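# Close the white door from inside the room

## Task

From the room's inside, swing the white door closed until its latch catches and keeps it shut. Disturb nothing else, finish with both grippers empty, release the door and back away. Toppling or ending up tilted counts as failure. After the finish, once everything has settled, the final second must show both arms (grippers included) and the lift out of contact with everything, and the base out of contact with anything movable such as parts, boxes, carts, lids or drawers; otherwise the result is marked down.

## Robot and tools

Robot: the LinearBot, an omnidirectional base with a column roughly 1.7 m tall. A carriage rides up and down it (lift_m) and carries two identical six-joint arms, left and right, each ending in a two-finger gripper. Arm bases sit near 0.57 m + lift_m above the floor; carriage parts hang about 0.15 m below them. A hand reaches about 0.78 m from its shoulder but only about 0.38 m below its arm base. Parked arm: joints 1 to 6 = 0, 0.05, 0.05, 1.45, 0, 0; both parked, the footprint is about 0.85 m wide by 0.65 m long. Cameras: carriage_camera (fixed, facing forward, tilted about 20 degrees down), left_wrist_camera and right_wrist_camera (looking out past the fingertips).

Frames: base frame has its origin on the floor below the base centre, x forward, y left, z up, metres. left_hand and right_hand are reported in it as the point between the finger pads, with quat_wxyz giving orientation (hand z runs along the fingers, fingers open along hand y). base_odometry is in the odometry frame (the base frame at scene start), counts wheel rotation only, so slip looks like travel; heading in rad, left positive, -3.142 to 3.142.

move: one action per call. 'base' holds exactly one relative command, an offset from where the base last measured itself: translate_m (metres, forward positive, -2 to 2), strafe_m (metres, left positive, -2 to 2) or rotate_rad (radians, counter-clockwise positive, -6.3 to 6.3). 'joints' is a single object keyed by joint name with absolute targets, not offsets: lift_m 0 to 1 m; for each arm (left_ or right_ prefix) joint1_rad -2.617 to 3.054 (rotation about vertical, 0 forward, positive left), joint2_rad 0 to 3.141 (shoulder: 0 upper arm back and level, 1.57 up, 3.14 forward), joint3_rad 0 to 3.141 (elbow: 0 folded, 3.14 straight), joint4_rad -1.57 to 1.57 (wrist pitch, positive lifts fingertips), joint5_rad -1.57 to 1.57 (wrist yaw, positive swings fingertips right, opposite to joint1), joint6_rad -2.094 to 2.094 (roll about the fingers), gripper_m 0 to 0.093 (pad gap in metres). 'speeds' caps top speed for that action only: translate_m and strafe_m 0.02 to 0.5 m/s, rotate_rad 0.05 to 1.57 rad/s, lift_m 0.08 to 0.27 m/s (default 0.25). 'min_time_s' 0.1 to 8 s sets a minimum duration for arm and gripper motions; a very short value can make arms overshoot. 'cameras' lists camera names or ['all']; 'blocking' false returns within about 0.5 s while motion continues, and a later move overrides only the targets it names. A call with no action just reports state and images. Out-of-range values are refused; an unknown key makes the call invalid. After a refusal or an unrequested stop, the rest of that reply's move, wait and finished_scene calls are skipped.

wait(seconds 0 to 10, cameras) lets time pass without new commands and returns early once running moves settle. stop(cameras) brakes all running motion; the base still coasts a bit, and braked joints may keep pressing. zoom_image(camera, region [x0,y0,x1,y1] in image pixels, top-left origin, at most 504 by 504) enlarges part of the newest image of that camera. read_manual returns licence texts only. finished_scene(scene) ends the scene irreversibly; call nothing else after it in the same reply.

Result lines: 'move' reads done, or the worst status. base_status and joint_status per motion: moving, done (for the base, wheels turned the commanded amount even if slipping), off_target (rested short, may still push), contact_stop or time_out (target dropped, holding in place; actions cap at about 14 to 15 s), not_followed (a self-collision check held back an arm's targets), stopped, limit_stop_at_motor_heat. on_its_own lists actions not commanded by this call; 'held at' is a target, not a reading. motor_effort gives percent of maximum with the action's peak in brackets; readings are noisy and biased. Joint torques are in N m, arm joints 1 to 6, wrapping at ±28 for joints 1 to 3. Motor temperatures: MOTOR HOT appears at 75 °C; at 100 °C an OVER-TEMPERATURE FAULT drops that arm for 30 to 60 s, after which its targets must be resent. Hand readings tend to sit above the true hand, especially far out; a gripper closed on nothing reads 0.000 to 0.003.

Cautions: the scene keeps running while you think. Stretched or loaded arms heat up; park them to cool. Arms have no contact stop and keep pressing when blocked. Never let the arms strike or squeeze each other; to untangle withheld arms, resend one arm's current readings with joint1 turned away, then the other in a later action. With joint2 under 0.8, a large outward joint1 turn can hit the column. The base may stop on contact or may shove loose furniture and still report done. Driving away while a hand grips a fixed handle, or pulling hard with an arm, can pitch the robot forward and topple it; a rising hand z with no command signals a lean. A high carriage and outstretched arms reduce stability. Avoid slamming the door, hard hits and pushes; release the handle (gripper target well above its reading), then withdraw about 0.2 m before parking.

Each tool is called by a JSON object that holds its "name" and its "arguments", one argument or row to a line.

## Session

{"name": "move", "arguments": {

}}

Scene clock: 0.00 s.
Joint torques (N m): no reading
Motor temperatures (°C): left_arm=[31 34 39 31 28 30 27] | right_arm=[32 35 36 31 30 29 31]
base_odometry: x=+0.000 y=+0.000 heading=+0.000
base_status: not commanded
joint_positions: lift_m=+0.300 left_joint1_rad=-0.003 left_joint2_rad=+0.052 left_joint3_rad=+0.038 left_joint4_rad=+1.430 left_joint5_rad=-0.033 left_joint6_rad=+0.031 left_gripper_m=+0.09396 right_joint1_rad=+0.000 right_joint2_rad=+0.035 right_joint3_rad=+0.040 right_joint4_rad=+1.434 right_joint5_rad=-0.028 right_joint6_rad=-0.032 right_gripper_m=+0.09396
joint_status: not commanded
motor_effort: lift_m=+18 drive_wheels=+1
left_hand: x=+0.2553 y=+0.3028 z=+1.3095 quat_wxyz=(+0.997, -0.015, +0.077, +0.015) (m; base frame)
right_hand: x=+0.2486 y=-0.2923 z=+1.3103 quat_wxyz=(+0.998, -0.015, +0.066, -0.015) (m; base frame)
pictures: carriage_camera, left_wrist_camera, right_wrist_camera
Images, in order (width x height): carriage_camera 672x504, left_wrist_camera 672x504, right_wrist_camera 672x504.

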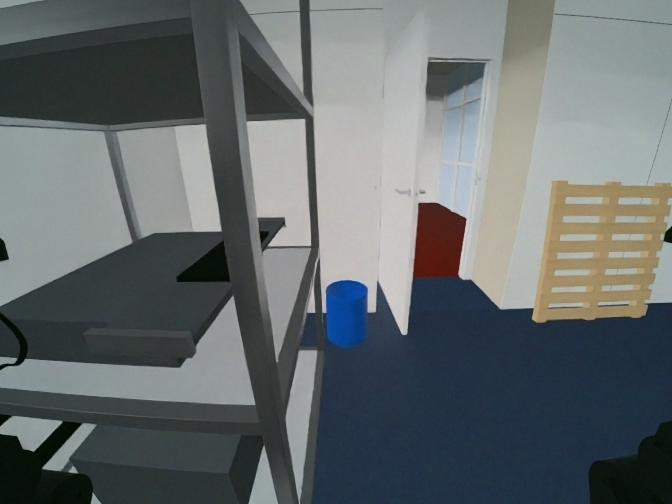

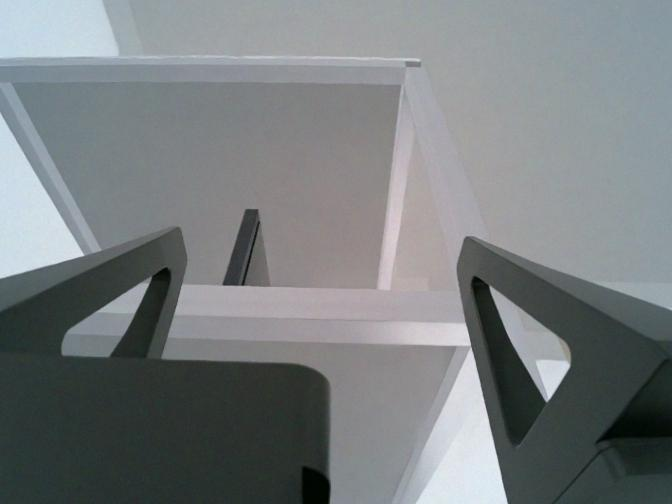

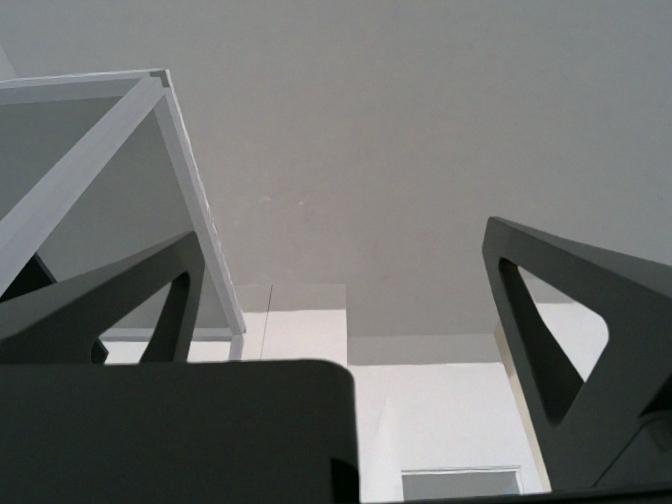

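{"name": "move", "arguments": {
  "base": {"strafe_m": -0.65},
  "joints": {"lift_m": 0.16, "left_gripper_m": 0.0, "right_gripper_m": 0.0},
  "cameras": ["carriage_camera"]
}}

Scene clock: 56.63 s.
Joint torques (N m): left_arm=[-0.21 3.97 5.55 -0.09 0.07 0.05] | right_arm=[-0.17 3.84 5.98 -0.21 -0.05 -0.06]
move: done
base_odometry: x=-0.001 y=-0.650 heading=-0.001
base_status: done
joint_positions: lift_m=+0.160 left_joint1_rad=-0.003 left_joint2_rad=+0.052 left_joint3_rad=+0.038 left_joint4_rad=+1.430 left_joint5_rad=-0.033 left_joint6_rad=+0.031 left_gripper_m=+0.00067 right_joint1_rad=+0.001 right_joint2_rad=+0.035 right_joint3_rad=+0.040 right_joint4_rad=+1.434 right_joint5_rad=-0.028 right_joint6_rad=-0.032 right_gripper_m=+0.00010
joint_status: all done
motor_effort: lift_m=+18(19) drive_wheels=-3(19)
left_hand: x=+0.2553 y=+0.3028 z=+1.1694 quat_wxyz=(+0.997, -0.015, +0.077, +0.015) (m; base frame)
right_hand: x=+0.2486 y=-0.2923 z=+1.1702 quat_wxyz=(+0.998, -0.015, +0.066, -0.015) (m; base frame)
pictures: carriage_camera
Images, in order (width x height): carriage_camera 672x504.

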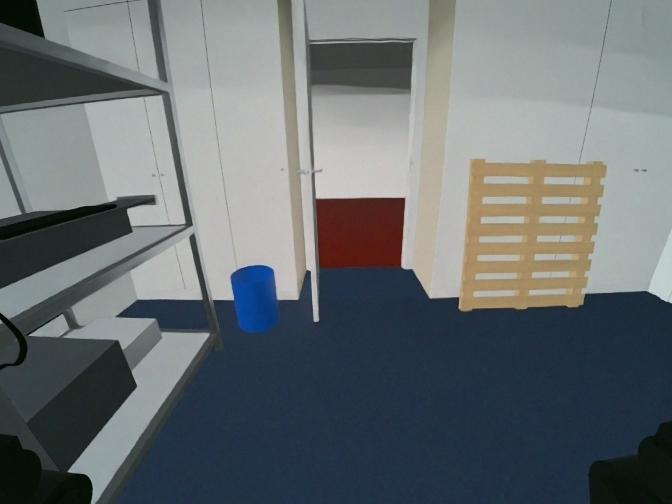

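{"name": "move", "arguments": {
  "base": {"translate_m": 1.1},
  "joints": {"left_joint1_rad": -0.05, "left_joint2_rad": 2.366, "left_joint3_rad": 1.303, "left_joint4_rad": 1.063, "left_joint5_rad": 0, "left_joint6_rad": 0},
  "speeds": {"translate_m": 0.3},
  "min_time_s": 2,
  "cameras": ["carriage_camera", "left_wrist_camera"]
}}

Scene clock: 84.70 s.
Joint torques (N m): left_arm=[-0.54 -12.77 7.68 1.97 0.27 -0.08] | right_arm=[-0.09 3.89 5.91 -0.2 -0.06 -0.04]
move: done
base_odometry: x=+1.099 y=-0.651 heading=-0.001
base_status: done
joint_positions: lift_m=+0.160 left_joint1_rad=-0.044 left_joint2_rad=+2.359 left_joint3_rad=+1.280 left_joint4_rad=+1.062 left_joint5_rad=-0.015 left_joint6_rad=+0.012 left_gripper_m=+0.00067 right_joint1_rad=+0.001 right_joint2_rad=+0.035 right_joint3_rad=+0.040 right_joint4_rad=+1.434 right_joint5_rad=-0.028 right_joint6_rad=-0.032 right_gripper_m=+0.00010
joint_status: all done
motor_effort: lift_m=+18(19) drive_wheels=-1(16)
left_hand: x=+0.8383 y=+0.2725 z=+0.8484 quat_wxyz=(+0.701, +0.015, +0.713, -0.006) (m; base frame)
right_hand: x=+0.2486 y=-0.2923 z=+1.1703 quat_wxyz=(+0.998, -0.015, +0.066, -0.015) (m; base frame)
pictures: carriage_camera, left_wrist_camera
Images, in order (width x height): carriage_camera 672x504, left_wrist_camera 672x504.

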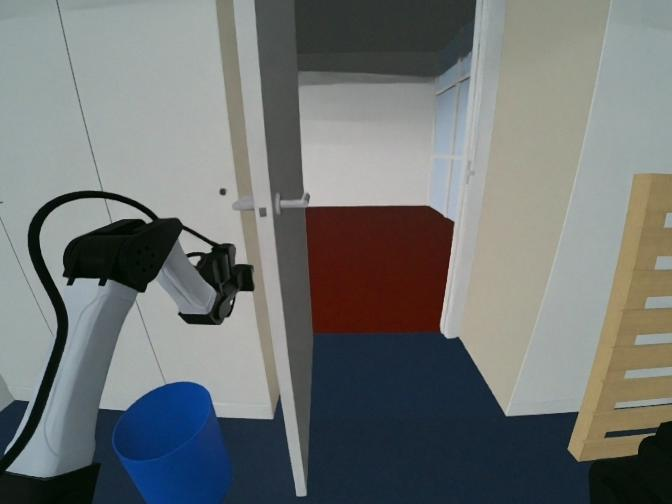

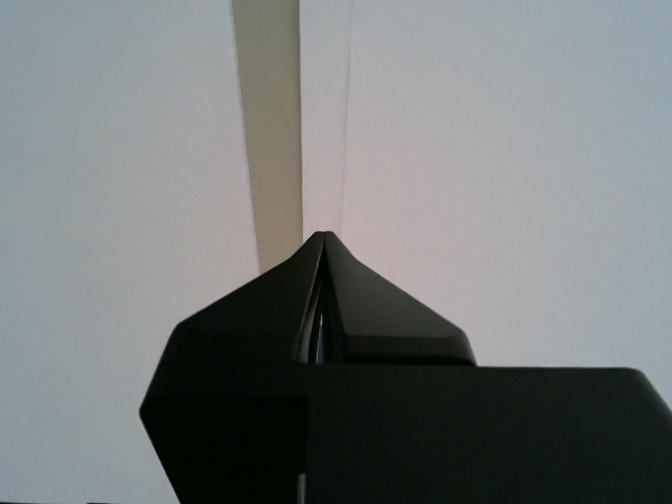

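{"name": "move", "arguments": {
  "base": {"translate_m": 0.09},
  "joints": {"lift_m": 0.1},
  "speeds": {"translate_m": 0.2}
}}

{"name": "move", "arguments": {
  "base": {"strafe_m": -0.4},
  "speeds": {"strafe_m": 0.15},
  "cameras": ["carriage_camera", "left_wrist_camera"]
}}

Scene clock: 96.60 s.
Joint torques (N m): left_arm=[-0.59 -13.45 6.97 2.04 0.28 -0.08] | right_arm=[-0.18 3.86 5.96 -0.14 -0.06 -0.04]
Motor temperatures (°C): left_arm=[31 41 44 34 28 30 28] | right_arm=[31 37 37 30 30 29 31]
move: done
base_odometry: x=+1.189 y=-0.652 heading=-0.001
base_status: done
joint_positions: lift_m=+0.100 left_joint1_rad=-0.044 left_joint2_rad=+2.367 left_joint3_rad=+1.287 left_joint4_rad=+1.055 left_joint5_rad=-0.015 left_joint6_rad=+0.012 left_gripper_m=+0.00067 right_joint1_rad=+0.001 right_joint2_rad=+0.035 right_joint3_rad=+0.040 right_joint4_rad=+1.432 right_joint5_rad=-0.028 right_joint6_rad=-0.032 right_gripper_m=+0.00010
joint_status: all done
motor_effort: lift_m=+19(19) drive_wheels=-1(14)
left_hand: x=+0.8396 y=+0.2719 z=+0.7849 quat_wxyz=(+0.698, +0.015, +0.716, -0.006) (m; base frame)
right_hand: x=+0.2490 y=-0.2923 z=+1.1102 quat_wxyz=(+0.998, -0.015, +0.067, -0.015) (m; base frame)
pictures: none

Scene clock: 100.17 s.
Joint torques (N m): left_arm=[-0.34 -13.76 7.05 2.04 0.27 -0.03] | right_arm=[-0.03 3.86 5.97 -0.18 -0.06 -0.03]
move: done
base_odometry: x=+1.189 y=-1.052 heading=-0.001
base_status: done
joint_positions: lift_m=+0.100 left_joint1_rad=-0.050 left_joint2_rad=+2.367 left_joint3_rad=+1.287 left_joint4_rad=+1.055 left_joint5_rad=-0.014 left_joint6_rad=+0.005 left_gripper_m=+0.00066 right_joint1_rad=+0.001 right_joint2_rad=+0.035 right_joint3_rad=+0.040 right_joint4_rad=+1.432 right_joint5_rad=-0.028 right_joint6_rad=-0.032 right_gripper_m=+0.00010
joint_status: not commanded
motor_effort: lift_m=+19(19) drive_wheels=+1(15)
left_hand: x=+0.8395 y=+0.2684 z=+0.7849 quat_wxyz=(+0.698, +0.015, +0.716, -0.011) (m; base frame)
right_hand: x=+0.2490 y=-0.2923 z=+1.1102 quat_wxyz=(+0.998, -0.015, +0.067, -0.015) (m; base frame)
pictures: carriage_camera, left_wrist_camera
Images, in order (width x height): carriage_camera 672x504, left_wrist_camera 672x504.

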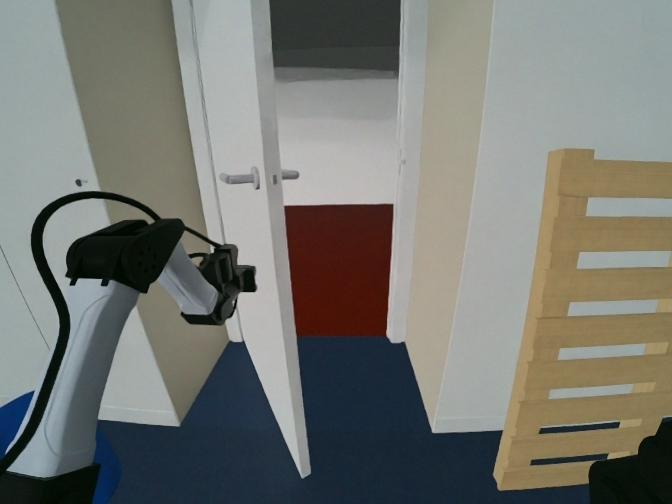

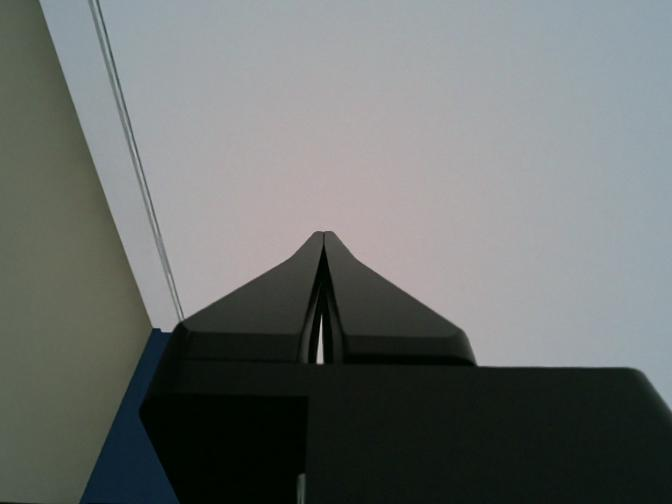

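{"name": "move", "arguments": {
  "base": {"translate_m": 0.33},
  "speeds": {"translate_m": 0.15}
}}

{"name": "move", "arguments": {
  "joints": {"left_joint1_rad": -0.45},
  "min_time_s": 2.5,
  "cameras": ["carriage_camera", "left_wrist_camera"]
}}

Scene clock: 116.30 s.
Joint torques (N m): left_arm=[-0.69 -13.76 7.1 2.04 0.28 0.04] | right_arm=[-0.12 3.9 6.02 -0.16 -0.05 -0.05]
Motor temperatures (°C): left_arm=[31 48 43 38 28 30 28] | right_arm=[31 37 38 30 30 29 31]
move: done
base_odometry: x=+1.519 y=-1.052 heading=-0.002
base_status: done
joint_positions: lift_m=+0.100 left_joint1_rad=-0.044 left_joint2_rad=+2.367 left_joint3_rad=+1.287 left_joint4_rad=+1.055 left_joint5_rad=-0.015 left_joint6_rad=+0.004 left_gripper_m=+0.00066 right_joint1_rad=+0.001 right_joint2_rad=+0.035 right_joint3_rad=+0.040 right_joint4_rad=+1.432 right_joint5_rad=-0.028 right_joint6_rad=-0.032 right_gripper_m=+0.00010
joint_status: not commanded
motor_effort: lift_m=+19(19) drive_wheels=-1(13)
left_hand: x=+0.8396 y=+0.2722 z=+0.7850 quat_wxyz=(+0.698, +0.012, +0.716, -0.008) (m; base frame)
right_hand: x=+0.2490 y=-0.2923 z=+1.1102 quat_wxyz=(+0.998, -0.015, +0.067, -0.015) (m; base frame)
pictures: none

Scene clock: 119.10 s.
Joint torques (N m): left_arm=[-0.39 -13.63 6.97 1.99 0.26 -0.01] | right_arm=[-0.08 3.81 5.97 -0.17 -0.06 -0.03]
move: done
base_odometry: x=+1.519 y=-1.052 heading=-0.001
base_status: not commanded
joint_positions: lift_m=+0.100 left_joint1_rad=-0.447 left_joint2_rad=+2.367 left_joint3_rad=+1.287 left_joint4_rad=+1.055 left_joint5_rad=-0.014 left_joint6_rad=+0.004 left_gripper_m=+0.00066 right_joint1_rad=+0.001 right_joint2_rad=+0.035 right_joint3_rad=+0.040 right_joint4_rad=+1.432 right_joint5_rad=-0.028 right_joint6_rad=-0.032 right_gripper_m=+0.00010
joint_status: all done
motor_effort: lift_m=+19(19) drive_wheels=+2(5)
left_hand: x=+0.7799 y=+0.0294 z=+0.7850 quat_wxyz=(+0.682, +0.155, +0.699, -0.148) (m; base frame)
right_hand: x=+0.2490 y=-0.2923 z=+1.1102 quat_wxyz=(+0.998, -0.015, +0.067, -0.015) (m; base frame)
pictures: carriage_camera, left_wrist_camera
Images, in order (width x height): carriage_camera 672x504, left_wrist_camera 672x504.

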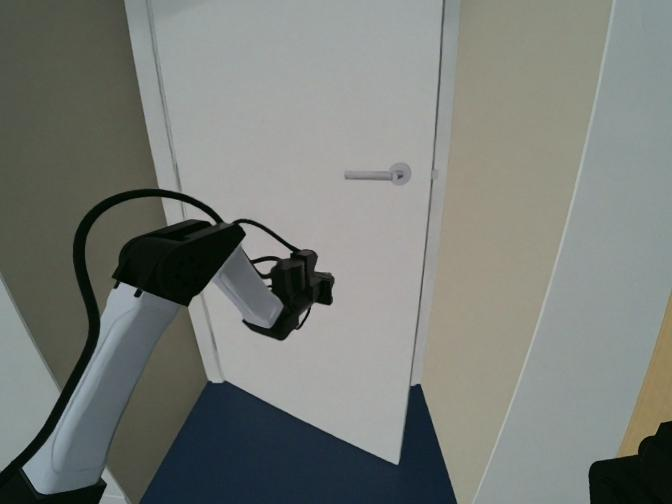

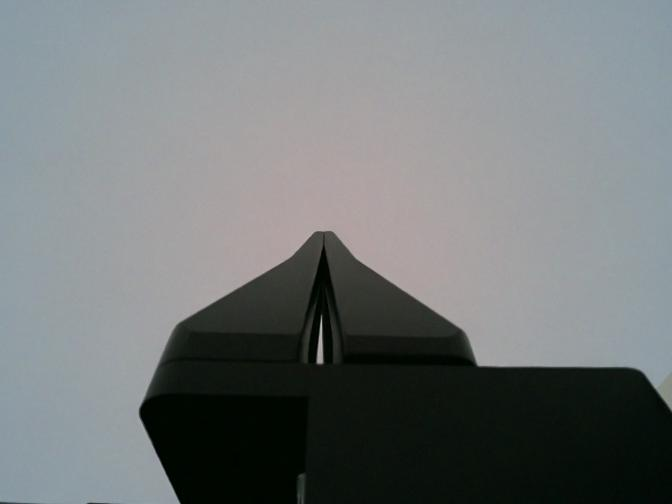

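{"name": "move", "arguments": {
  "base": {"strafe_m": 0.12},
  "speeds": {"strafe_m": 0.15},
  "joints": {"left_joint1_rad": -0.6},
  "min_time_s": 1.5
}}

{"name": "move", "arguments": {
  "joints": {"left_joint2_rad": 2.776, "left_joint3_rad": 2.151, "left_joint4_rad": 0.625},
  "min_time_s": 2,
  "cameras": ["carriage_camera", "left_wrist_camera"]
}}

Scene clock: 131.37 s.
Joint torques (N m): left_arm=[-0.47 -13.75 7.02 2.02 0.27 -0.01] | right_arm=[-0.13 3.86 6.01 -0.16 -0.07 -0.05]
move: done
base_odometry: x=+1.520 y=-0.932 heading=-0.002
base_status: done
joint_positions: lift_m=+0.100 left_joint1_rad=-0.595 left_joint2_rad=+2.367 left_joint3_rad=+1.287 left_joint4_rad=+1.055 left_joint5_rad=-0.013 left_joint6_rad=+0.004 left_gripper_m=+0.00066 right_joint1_rad=+0.001 right_joint2_rad=+0.035 right_joint3_rad=+0.040 right_joint4_rad=+1.432 right_joint5_rad=-0.028 right_joint6_rad=-0.032 right_gripper_m=+0.00010
joint_status: all done
motor_effort: lift_m=+19(19) drive_wheels=+0(12)
left_hand: x=+0.7342 y=-0.0510 z=+0.7850 quat_wxyz=(+0.670, +0.207, +0.685, -0.199) (m; base frame)
right_hand: x=+0.2490 y=-0.2923 z=+1.1102 quat_wxyz=(+0.998, -0.015, +0.067, -0.015) (m; base frame)
pictures: none

Scene clock: 133.67 s.
Joint torques (N m): left_arm=[-0.59 -15.58 9.16 1.84 0.23 -0.02] | right_arm=[-0.17 3.92 6.01 -0.17 -0.07 -0.03]
move: done
base_odometry: x=+1.520 y=-0.932 heading=-0.002
base_status: not commanded
joint_positions: lift_m=+0.100 left_joint1_rad=-0.595 left_joint2_rad=+2.759 left_joint3_rad=+2.122 left_joint4_rad=+0.637 left_joint5_rad=-0.013 left_joint6_rad=+0.004 left_gripper_m=+0.00066 right_joint1_rad=+0.001 right_joint2_rad=+0.035 right_joint3_rad=+0.040 right_joint4_rad=+1.432 right_joint5_rad=-0.028 right_joint6_rad=-0.032 right_gripper_m=+0.00010
joint_status: all done
motor_effort: lift_m=+19(19) drive_wheels=-1(2)
left_hand: x=+0.8338 y=-0.1188 z=+0.7947 quat_wxyz=(+0.678, +0.204, +0.677, -0.201) (m; base frame)
right_hand: x=+0.2490 y=-0.2923 z=+1.1102 quat_wxyz=(+0.998, -0.015, +0.067, -0.015) (m; base frame)
pictures: carriage_camera, left_wrist_camera
Images, in order (width x height): carriage_camera 672x504, left_wrist_camera 672x504.

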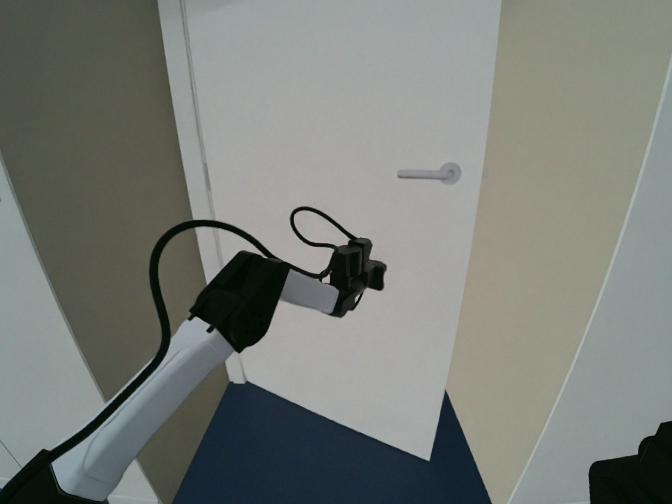

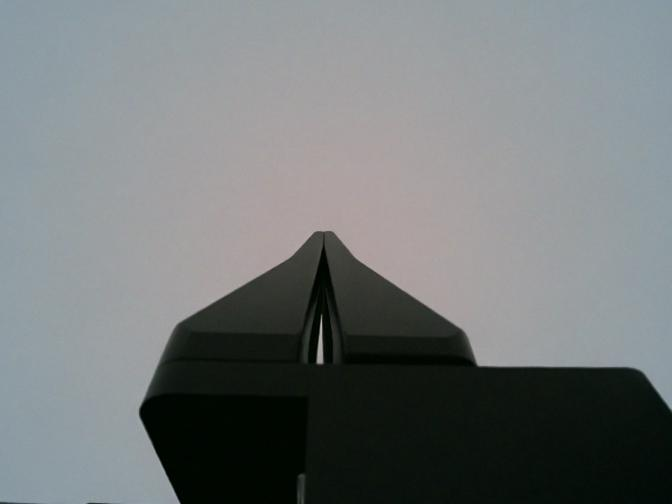

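{"name": "move", "arguments": {
  "base": {"translate_m": 0.36},
  "speeds": {"translate_m": 0.15},
  "cameras": ["carriage_camera", "left_wrist_camera"]
}}

Scene clock: 140.97 s.
Joint torques (N m): left_arm=[5.65 -15.64 9.44 1.97 -2.34 -0.05] | right_arm=[-0.05 3.9 5.94 -0.16 -0.05 -0.03]
Motor temperatures (°C): left_arm=[31 55 44 39 28 30 28] | right_arm=[31 37 38 30 30 29 31]
move: done
base_odometry: x=+1.879 y=-0.933 heading=-0.001
base_status: done
joint_positions: lift_m=+0.100 left_joint1_rad=-0.675 left_joint2_rad=+2.760 left_joint3_rad=+2.122 left_joint4_rad=+0.624 left_joint5_rad=+0.210 left_joint6_rad=+0.004 left_gripper_m=+0.00066 right_joint1_rad=+0.001 right_joint2_rad=+0.035 right_joint3_rad=+0.040 right_joint4_rad=+1.432 right_joint5_rad=-0.028 right_joint6_rad=-0.032 right_gripper_m=+0.00010
joint_status: not commanded
motor_effort: lift_m=+19(19) drive_wheels=+4(14)
left_hand: x=+0.7712 y=-0.1949 z=+0.7912 quat_wxyz=(+0.635, +0.306, +0.643, -0.300) (m; base frame)
right_hand: x=+0.2491 y=-0.2923 z=+1.1102 quat_wxyz=(+0.998, -0.015, +0.067, -0.015) (m; base frame)
pictures: carriage_camera, left_wrist_camera
Images, in order (width x height): carriage_camera 672x504, left_wrist_camera 672x504.

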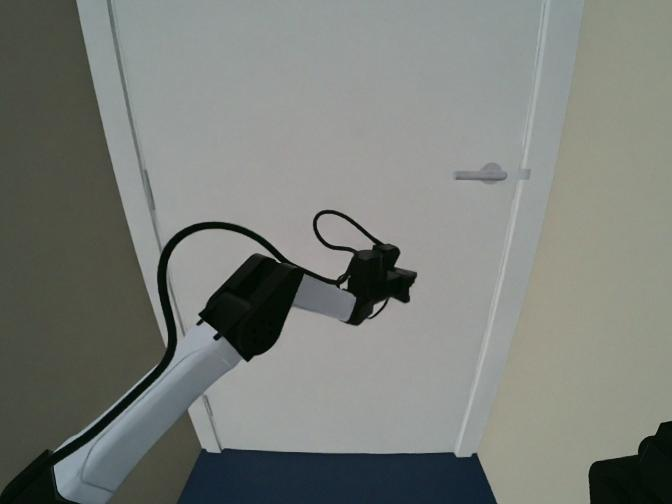

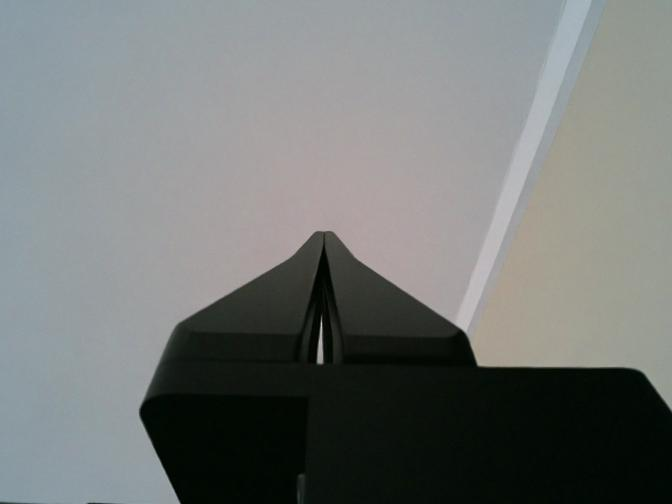

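{"name": "zoom_image", "arguments": {
  "camera": "carriage_camera",
  "region": [430, 100, 590, 260]
}}

{"name": "zoom_image", "arguments": {
  "camera": "carriage_camera",
  "region": [400, 350, 560, 504]
}}

Scaled by 3.150 from the camera's 672x504 image, which has a finer 960x720 frame.

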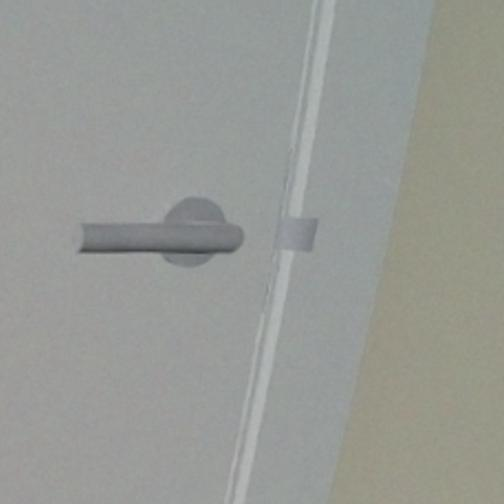

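Scaled by 3.150 from the camera's 672x504 image, which has a finer 960x720 frame.

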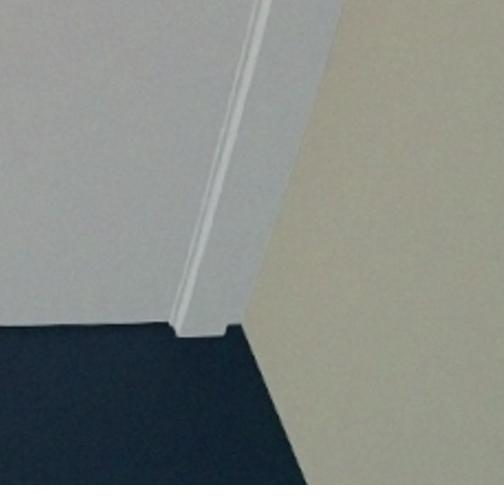

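{"name": "move", "arguments": {
  "base": {"translate_m": 0.06},
  "speeds": {"translate_m": 0.08},
  "joints": {"left_joint1_rad": -0.5, "left_joint5_rad": 0.3},
  "cameras": ["carriage_camera"]
}}

{"name": "zoom_image", "arguments": {
  "camera": "carriage_camera",
  "region": [430, 100, 590, 260]
}}

Scene clock: 158.13 s.
Joint torques (N m): left_arm=[14.64 -15.84 10.11 1.84 -4.17 -0.43] | right_arm=[-0.25 3.89 6.01 -0.16 -0.06 -0.04]
Motor temperatures (°C): left_arm=[33 58 46 41 32 30 28] | right_arm=[31 37 38 30 29 29 31]
move: off_target
base_odometry: x=+1.939 y=-0.932 heading=-0.001
base_status: done
joint_positions: lift_m=+0.100 left_joint1_rad=-0.693 left_joint2_rad=+2.764 left_joint3_rad=+2.111 left_joint4_rad=+0.618 left_joint5_rad=+0.671 left_joint6_rad=+0.044 left_gripper_m=+0.00070 right_joint1_rad=+0.001 right_joint2_rad=+0.035 right_joint3_rad=+0.040 right_joint4_rad=+1.432 right_joint5_rad=-0.028 right_joint6_rad=-0.032 right_gripper_m=+0.00010
joint_status: left_joint1_rad off_target (ended at -0.693, target -0.500); left_joint5_rad off_target (ended at +0.671, target +0.300)
motor_effort: lift_m=+18(19) drive_wheels=+9(18)
left_hand: x=+0.6897 y=-0.2375 z=+0.7831 quat_wxyz=(+0.546, +0.458, +0.551, -0.434) (m; base frame)
right_hand: x=+0.2490 y=-0.2923 z=+1.1102 quat_wxyz=(+0.998, -0.015, +0.067, -0.015) (m; base frame)
pictures: carriage_camera
Images, in order (width x height): carriage_camera 672x504.

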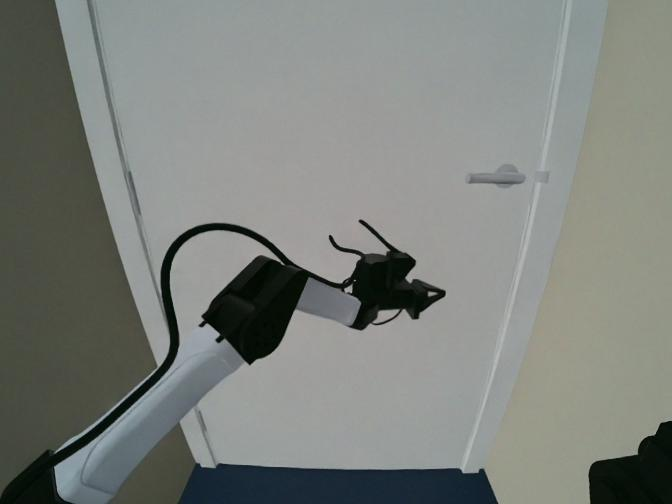

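Scaled by 3.150 from the camera's 672x504 image, which has a finer 960x720 frame.

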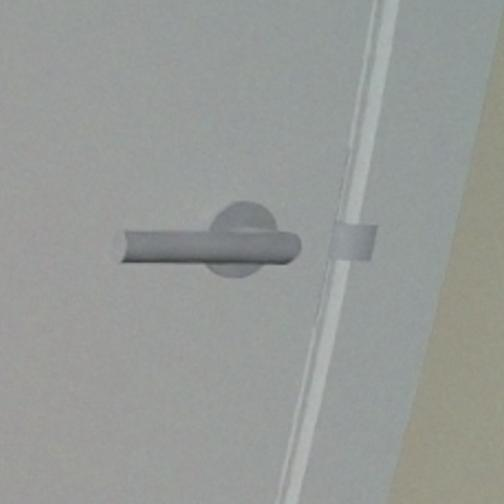

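{"name": "move", "arguments": {
  "base": {"translate_m": -0.4},
  "speeds": {"translate_m": 0.2},
  "cameras": ["carriage_camera"]
}}

{"name": "zoom_image", "arguments": {
  "camera": "carriage_camera",
  "region": [400, 100, 560, 260]
}}

{"name": "move", "arguments": {
  "joints": {"left_joint1_rad": 0, "left_joint2_rad": 0.05, "left_joint3_rad": 0.05, "left_joint4_rad": 1.45, "left_joint5_rad": 0, "left_joint6_rad": 0, "right_joint1_rad": 0.0, "right_joint2_rad": 2.776, "right_joint3_rad": 2.151, "right_joint4_rad": 0.625, "right_joint5_rad": 0, "right_joint6_rad": 0},
  "min_time_s": 2.5,
  "cameras": ["carriage_camera", "right_wrist_camera"]
}}

Scene clock: 168.73 s.
Joint torques (N m): left_arm=[-0.28 -15.94 9.06 2.08 -0.09 0.11] | right_arm=[-0.18 3.9 6.01 -0.18 -0.04 -0.05]
Motor temperatures (°C): left_arm=[37 60 47 41 36 30 28] | right_arm=[31 37 38 30 29 29 31]
move: done
base_odometry: x=+1.539 y=-0.932 heading=-0.001
base_status: done
joint_positions: lift_m=+0.100 left_joint1_rad=-0.497 left_joint2_rad=+2.764 left_joint3_rad=+2.124 left_joint4_rad=+0.610 left_joint5_rad=+0.315 left_joint6_rad=-0.006 left_gripper_m=+0.00067 right_joint1_rad=+0.001 right_joint2_rad=+0.035 right_joint3_rad=+0.040 right_joint4_rad=+1.432 right_joint5_rad=-0.028 right_joint6_rad=-0.032 right_gripper_m=+0.00010
joint_status: not commanded
on_its_own: left_joint1_rad moved +0.196 to your old target -0.500; left_joint5_rad moved -0.356 to your old target +0.300
motor_effort: lift_m=+18(18) drive_wheels=+0(10)
left_hand: x=+0.8373 y=-0.1016 z=+0.7862 quat_wxyz=(+0.638, +0.278, +0.661, -0.280) (m; base frame)
right_hand: x=+0.2490 y=-0.2923 z=+1.1102 quat_wxyz=(+0.998, -0.015, +0.067, -0.015) (m; base frame)
pictures: carriage_camera
Images, in order (width x height): carriage_camera 672x504.

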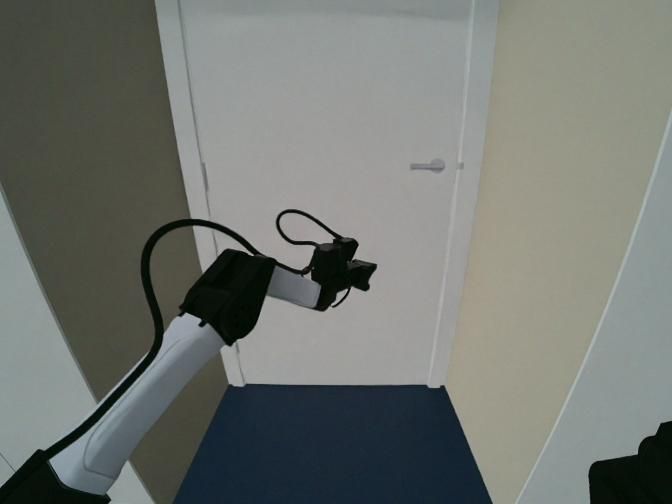

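Scaled by 3.150 from the camera's 672x504 image, which has a finer 960x720 frame.

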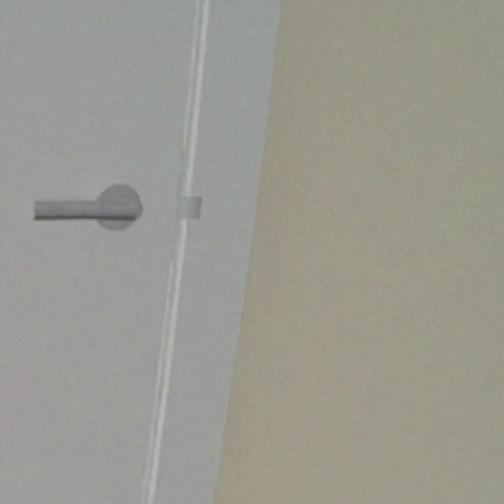

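Scene clock: 171.53 s.
Joint torques (N m): left_arm=[0.29 3.18 4.48 0.03 -0.11 0.13] | right_arm=[-0.16 -14.42 10.18 2.19 0.05 0.08]
Motor temperatures (°C): left_arm=[37 60 47 41 35 30 28] | right_arm=[31 38 38 30 29 29 31]
move: done
base_odometry: x=+1.539 y=-0.932 heading=-0.001
base_status: not commanded
joint_positions: lift_m=+0.100 left_joint1_rad=-0.006 left_joint2_rad=+0.057 left_joint3_rad=+0.057 left_joint4_rad=+1.434 left_joint5_rad=+0.016 left_joint6_rad=-0.006 left_gripper_m=+0.00067 right_joint1_rad=+0.001 right_joint2_rad=+2.761 right_joint3_rad=+2.124 right_joint4_rad=+0.629 right_joint5_rad=-0.013 right_joint6_rad=-0.009 right_gripper_m=+0.00010
joint_status: all done
motor_effort: lift_m=+18(19) drive_wheels=+3(4)
left_hand: x=+0.2505 y=+0.2941 z=+1.1148 quat_wxyz=(+0.998, +0.008, +0.069, -0.007) (m; base frame)
right_hand: x=+0.9609 y=-0.2945 z=+0.7930 quat_wxyz=(+0.704, -0.008, +0.710, +0.002) (m; base frame)
pictures: carriage_camera, right_wrist_camera
Images, in order (width x height): carriage_camera 672x504, right_wrist_camera 672x504.

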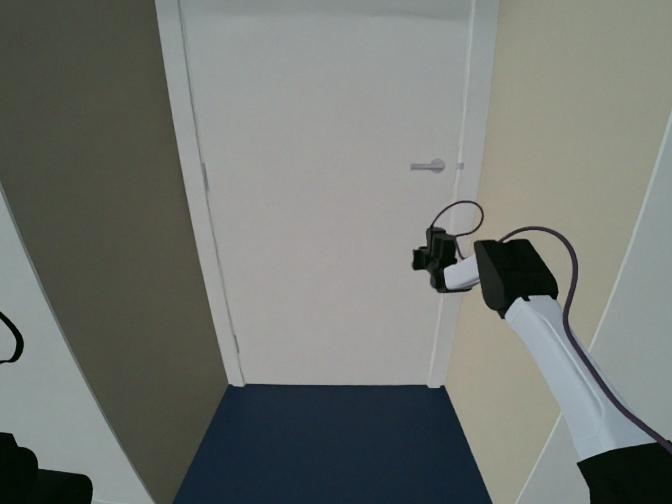

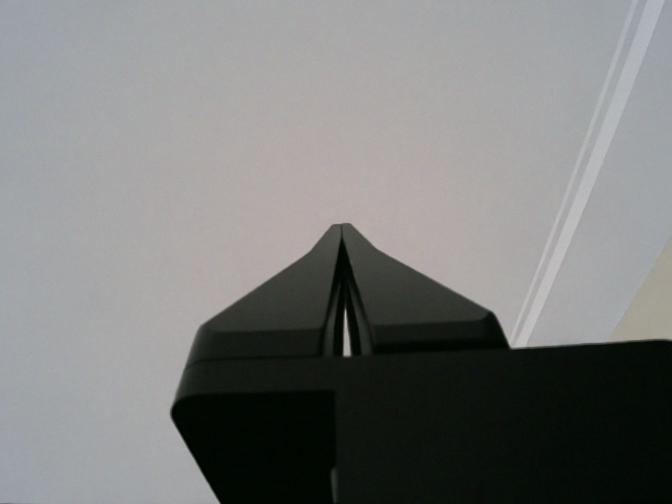

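{"name": "move", "arguments": {
  "base": {"translate_m": 0.25},
  "speeds": {"translate_m": 0.15},
  "cameras": ["carriage_camera"]
}}

{"name": "zoom_image", "arguments": {
  "camera": "carriage_camera",
  "region": [420, 100, 580, 260]
}}

{"name": "move", "arguments": {
  "base": {"translate_m": 0.04},
  "speeds": {"translate_m": 0.08},
  "cameras": ["carriage_camera"]
}}

{"name": "zoom_image", "arguments": {
  "camera": "carriage_camera",
  "region": [420, 100, 580, 260]
}}

Scene clock: 185.77 s.
Joint torques (N m): left_arm=[0.29 3.44 4.93 -0.03 -0.08 0.11] | right_arm=[5.57 -19.33 22.8 -2.81 4.46 -0.06]
Motor temperatures (°C): left_arm=[35 51 46 37 33 30 28] | right_arm=[31 49 42 32 31 29 31]
move: contact_stop
base_odometry: x=+1.736 y=-0.932 heading=-0.004
base_status: translate_m contact_stop (by the wheels' count: +0.197 of +0.250)
joint_positions: lift_m=+0.100 left_joint1_rad=-0.006 left_joint2_rad=+0.055 left_joint3_rad=+0.053 left_joint4_rad=+1.446 left_joint5_rad=+0.012 left_joint6_rad=-0.006 left_gripper_m=+0.00067 right_joint1_rad=-0.062 right_joint2_rad=+2.822 right_joint3_rad=+1.984 right_joint4_rad=+1.063 right_joint5_rad=-0.477 right_joint6_rad=+0.002 right_gripper_m=+0.00010
joint_status: not commanded
motor_effort: lift_m=+18(18) drive_wheels=+21(60)
left_hand: x=+0.2478 y=+0.2950 z=+1.1142 quat_wxyz=(+0.998, +0.006, +0.063, -0.006) (m; base frame)
right_hand: x=+0.9207 y=-0.2606 z=+0.7861 quat_wxyz=(+0.764, -0.165, +0.611, +0.124) (m; base frame)
pictures: carriage_camera
Images, in order (width x height): carriage_camera 672x504.

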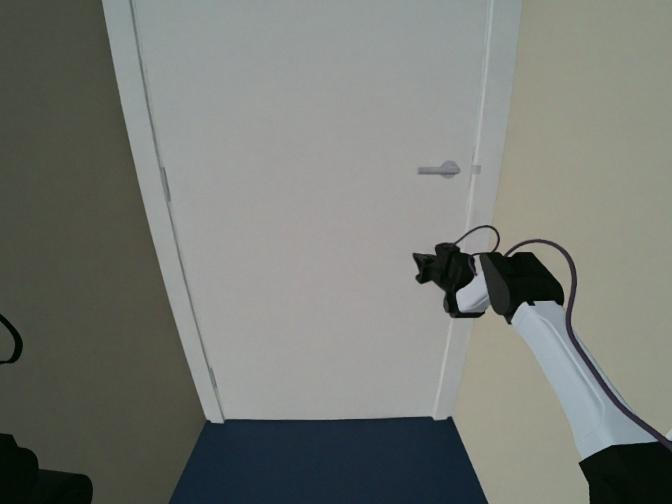

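Scaled by 3.150 from the camera's 672x504 image, which has a finer 960x720 frame.

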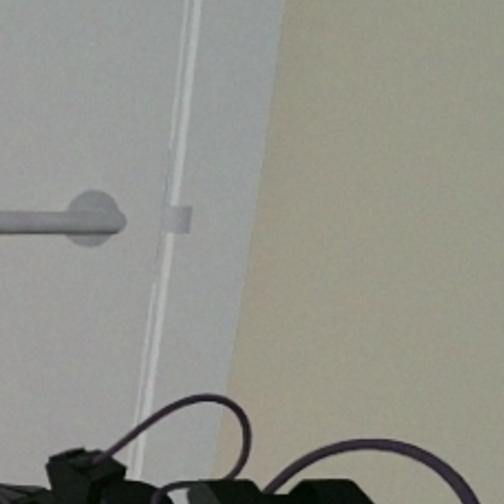

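not run: a stop that you did not command came earlier in this reply.

Scaled by 3.150 from the camera's 672x504 image, which has a finer 960x720 frame.

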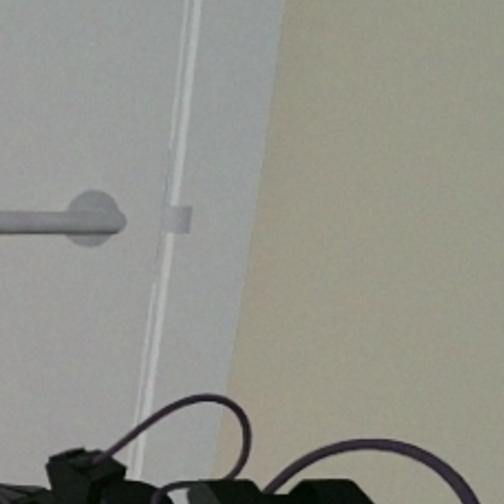

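{"name": "move", "arguments": {
  "base": {"translate_m": -0.5},
  "speeds": {"translate_m": 0.2}
}}

{"name": "move", "arguments": {
  "joints": {"right_joint1_rad": 0, "right_joint2_rad": 0.05, "right_joint3_rad": 0.05, "right_joint4_rad": 1.45, "right_joint5_rad": 0, "right_joint6_rad": 0},
  "min_time_s": 2,
  "cameras": ["carriage_camera"]
}}

{"name": "zoom_image", "arguments": {
  "camera": "carriage_camera",
  "region": [380, 80, 540, 240]
}}

{"name": "finished_scene", "arguments": {
  "scene": 1
}}

Scene clock: 194.40 s.
Joint torques (N m): left_arm=[0.39 3.37 5.05 -0.08 -0.03 0.12] | right_arm=[-0.5 -19.63 9.37 2.2 0.06 -0.07]
Motor temperatures (°C): left_arm=[34 48 45 36 32 30 28] | right_arm=[32 59 44 34 37 29 31]
move: done
base_odometry: x=+1.236 y=-0.930 heading=-0.004
base_status: done
joint_positions: lift_m=+0.100 left_joint1_rad=-0.006 left_joint2_rad=+0.055 left_joint3_rad=+0.053 left_joint4_rad=+1.447 left_joint5_rad=+0.012 left_joint6_rad=-0.006 left_gripper_m=+0.00067 right_joint1_rad=+0.004 right_joint2_rad=+2.815 right_joint3_rad=+2.131 right_joint4_rad=+0.632 right_joint5_rad=-0.013 right_joint6_rad=+0.002 right_gripper_m=+0.00008
joint_status: not commanded
motor_effort: lift_m=+18(18) drive_wheels=+1(17)
left_hand: x=+0.2478 y=+0.2950 z=+1.1141 quat_wxyz=(+0.998, +0.006, +0.063, -0.006) (m; base frame)
right_hand: x=+0.9607 y=-0.2922 z=+0.7576 quat_wxyz=(+0.689, -0.005, +0.725, +0.007) (m; base frame)
pictures: none

Scene clock: 196.73 s.
Joint torques (N m): left_arm=[0.21 3.44 4.93 -0.07 -0.04 0.11] | right_arm=[-0.42 2.96 4.89 -0.05 0.04 -0.05]
Motor temperatures (°C): left_arm=[34 47 45 36 31 30 28] | right_arm=[32 58 44 34 36 29 31]
move: done
base_odometry: x=+1.236 y=-0.930 heading=-0.004
base_status: not commanded
joint_positions: lift_m=+0.100 left_joint1_rad=-0.006 left_joint2_rad=+0.055 left_joint3_rad=+0.053 left_joint4_rad=+1.447 left_joint5_rad=+0.012 left_joint6_rad=-0.006 left_gripper_m=+0.00067 right_joint1_rad=+0.004 right_joint2_rad=+0.059 right_joint3_rad=+0.058 right_joint4_rad=+1.438 right_joint5_rad=-0.012 right_joint6_rad=+0.002 right_gripper_m=+0.00008
joint_status: all done
motor_effort: lift_m=+18(18) drive_wheels=+0(4)
left_hand: x=+0.2478 y=+0.2950 z=+1.1142 quat_wxyz=(+0.998, +0.006, +0.063, -0.006) (m; base frame)
right_hand: x=+0.2495 y=-0.2950 z=+1.1154 quat_wxyz=(+0.998, -0.006, +0.066, +0.003) (m; base frame)
pictures: carriage_camera
Images, in order (width x height): carriage_camera 672x504.

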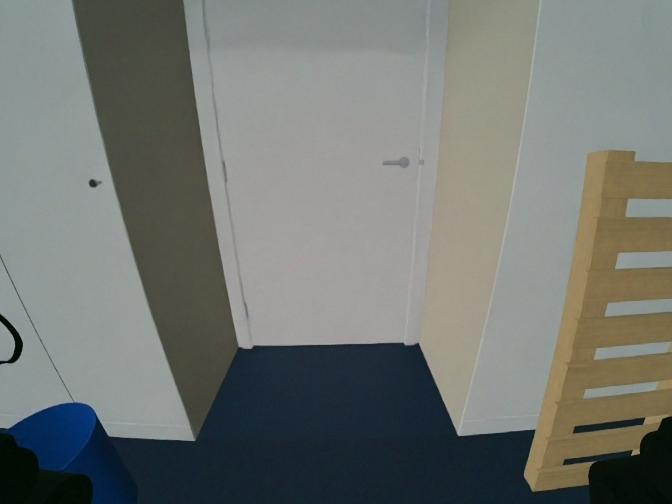

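Scaled by 3.150 from the camera's 672x504 image, which has a finer 960x720 frame.

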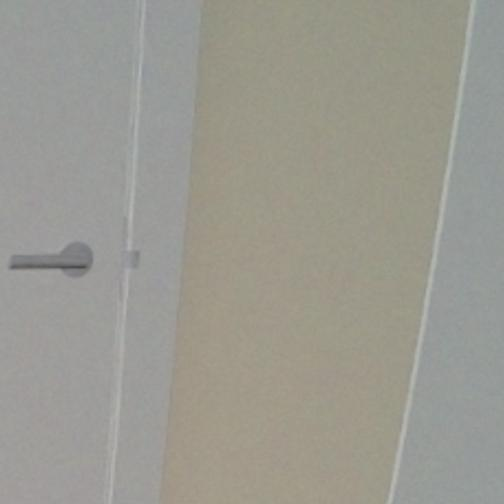

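The scene is finished: the task was done.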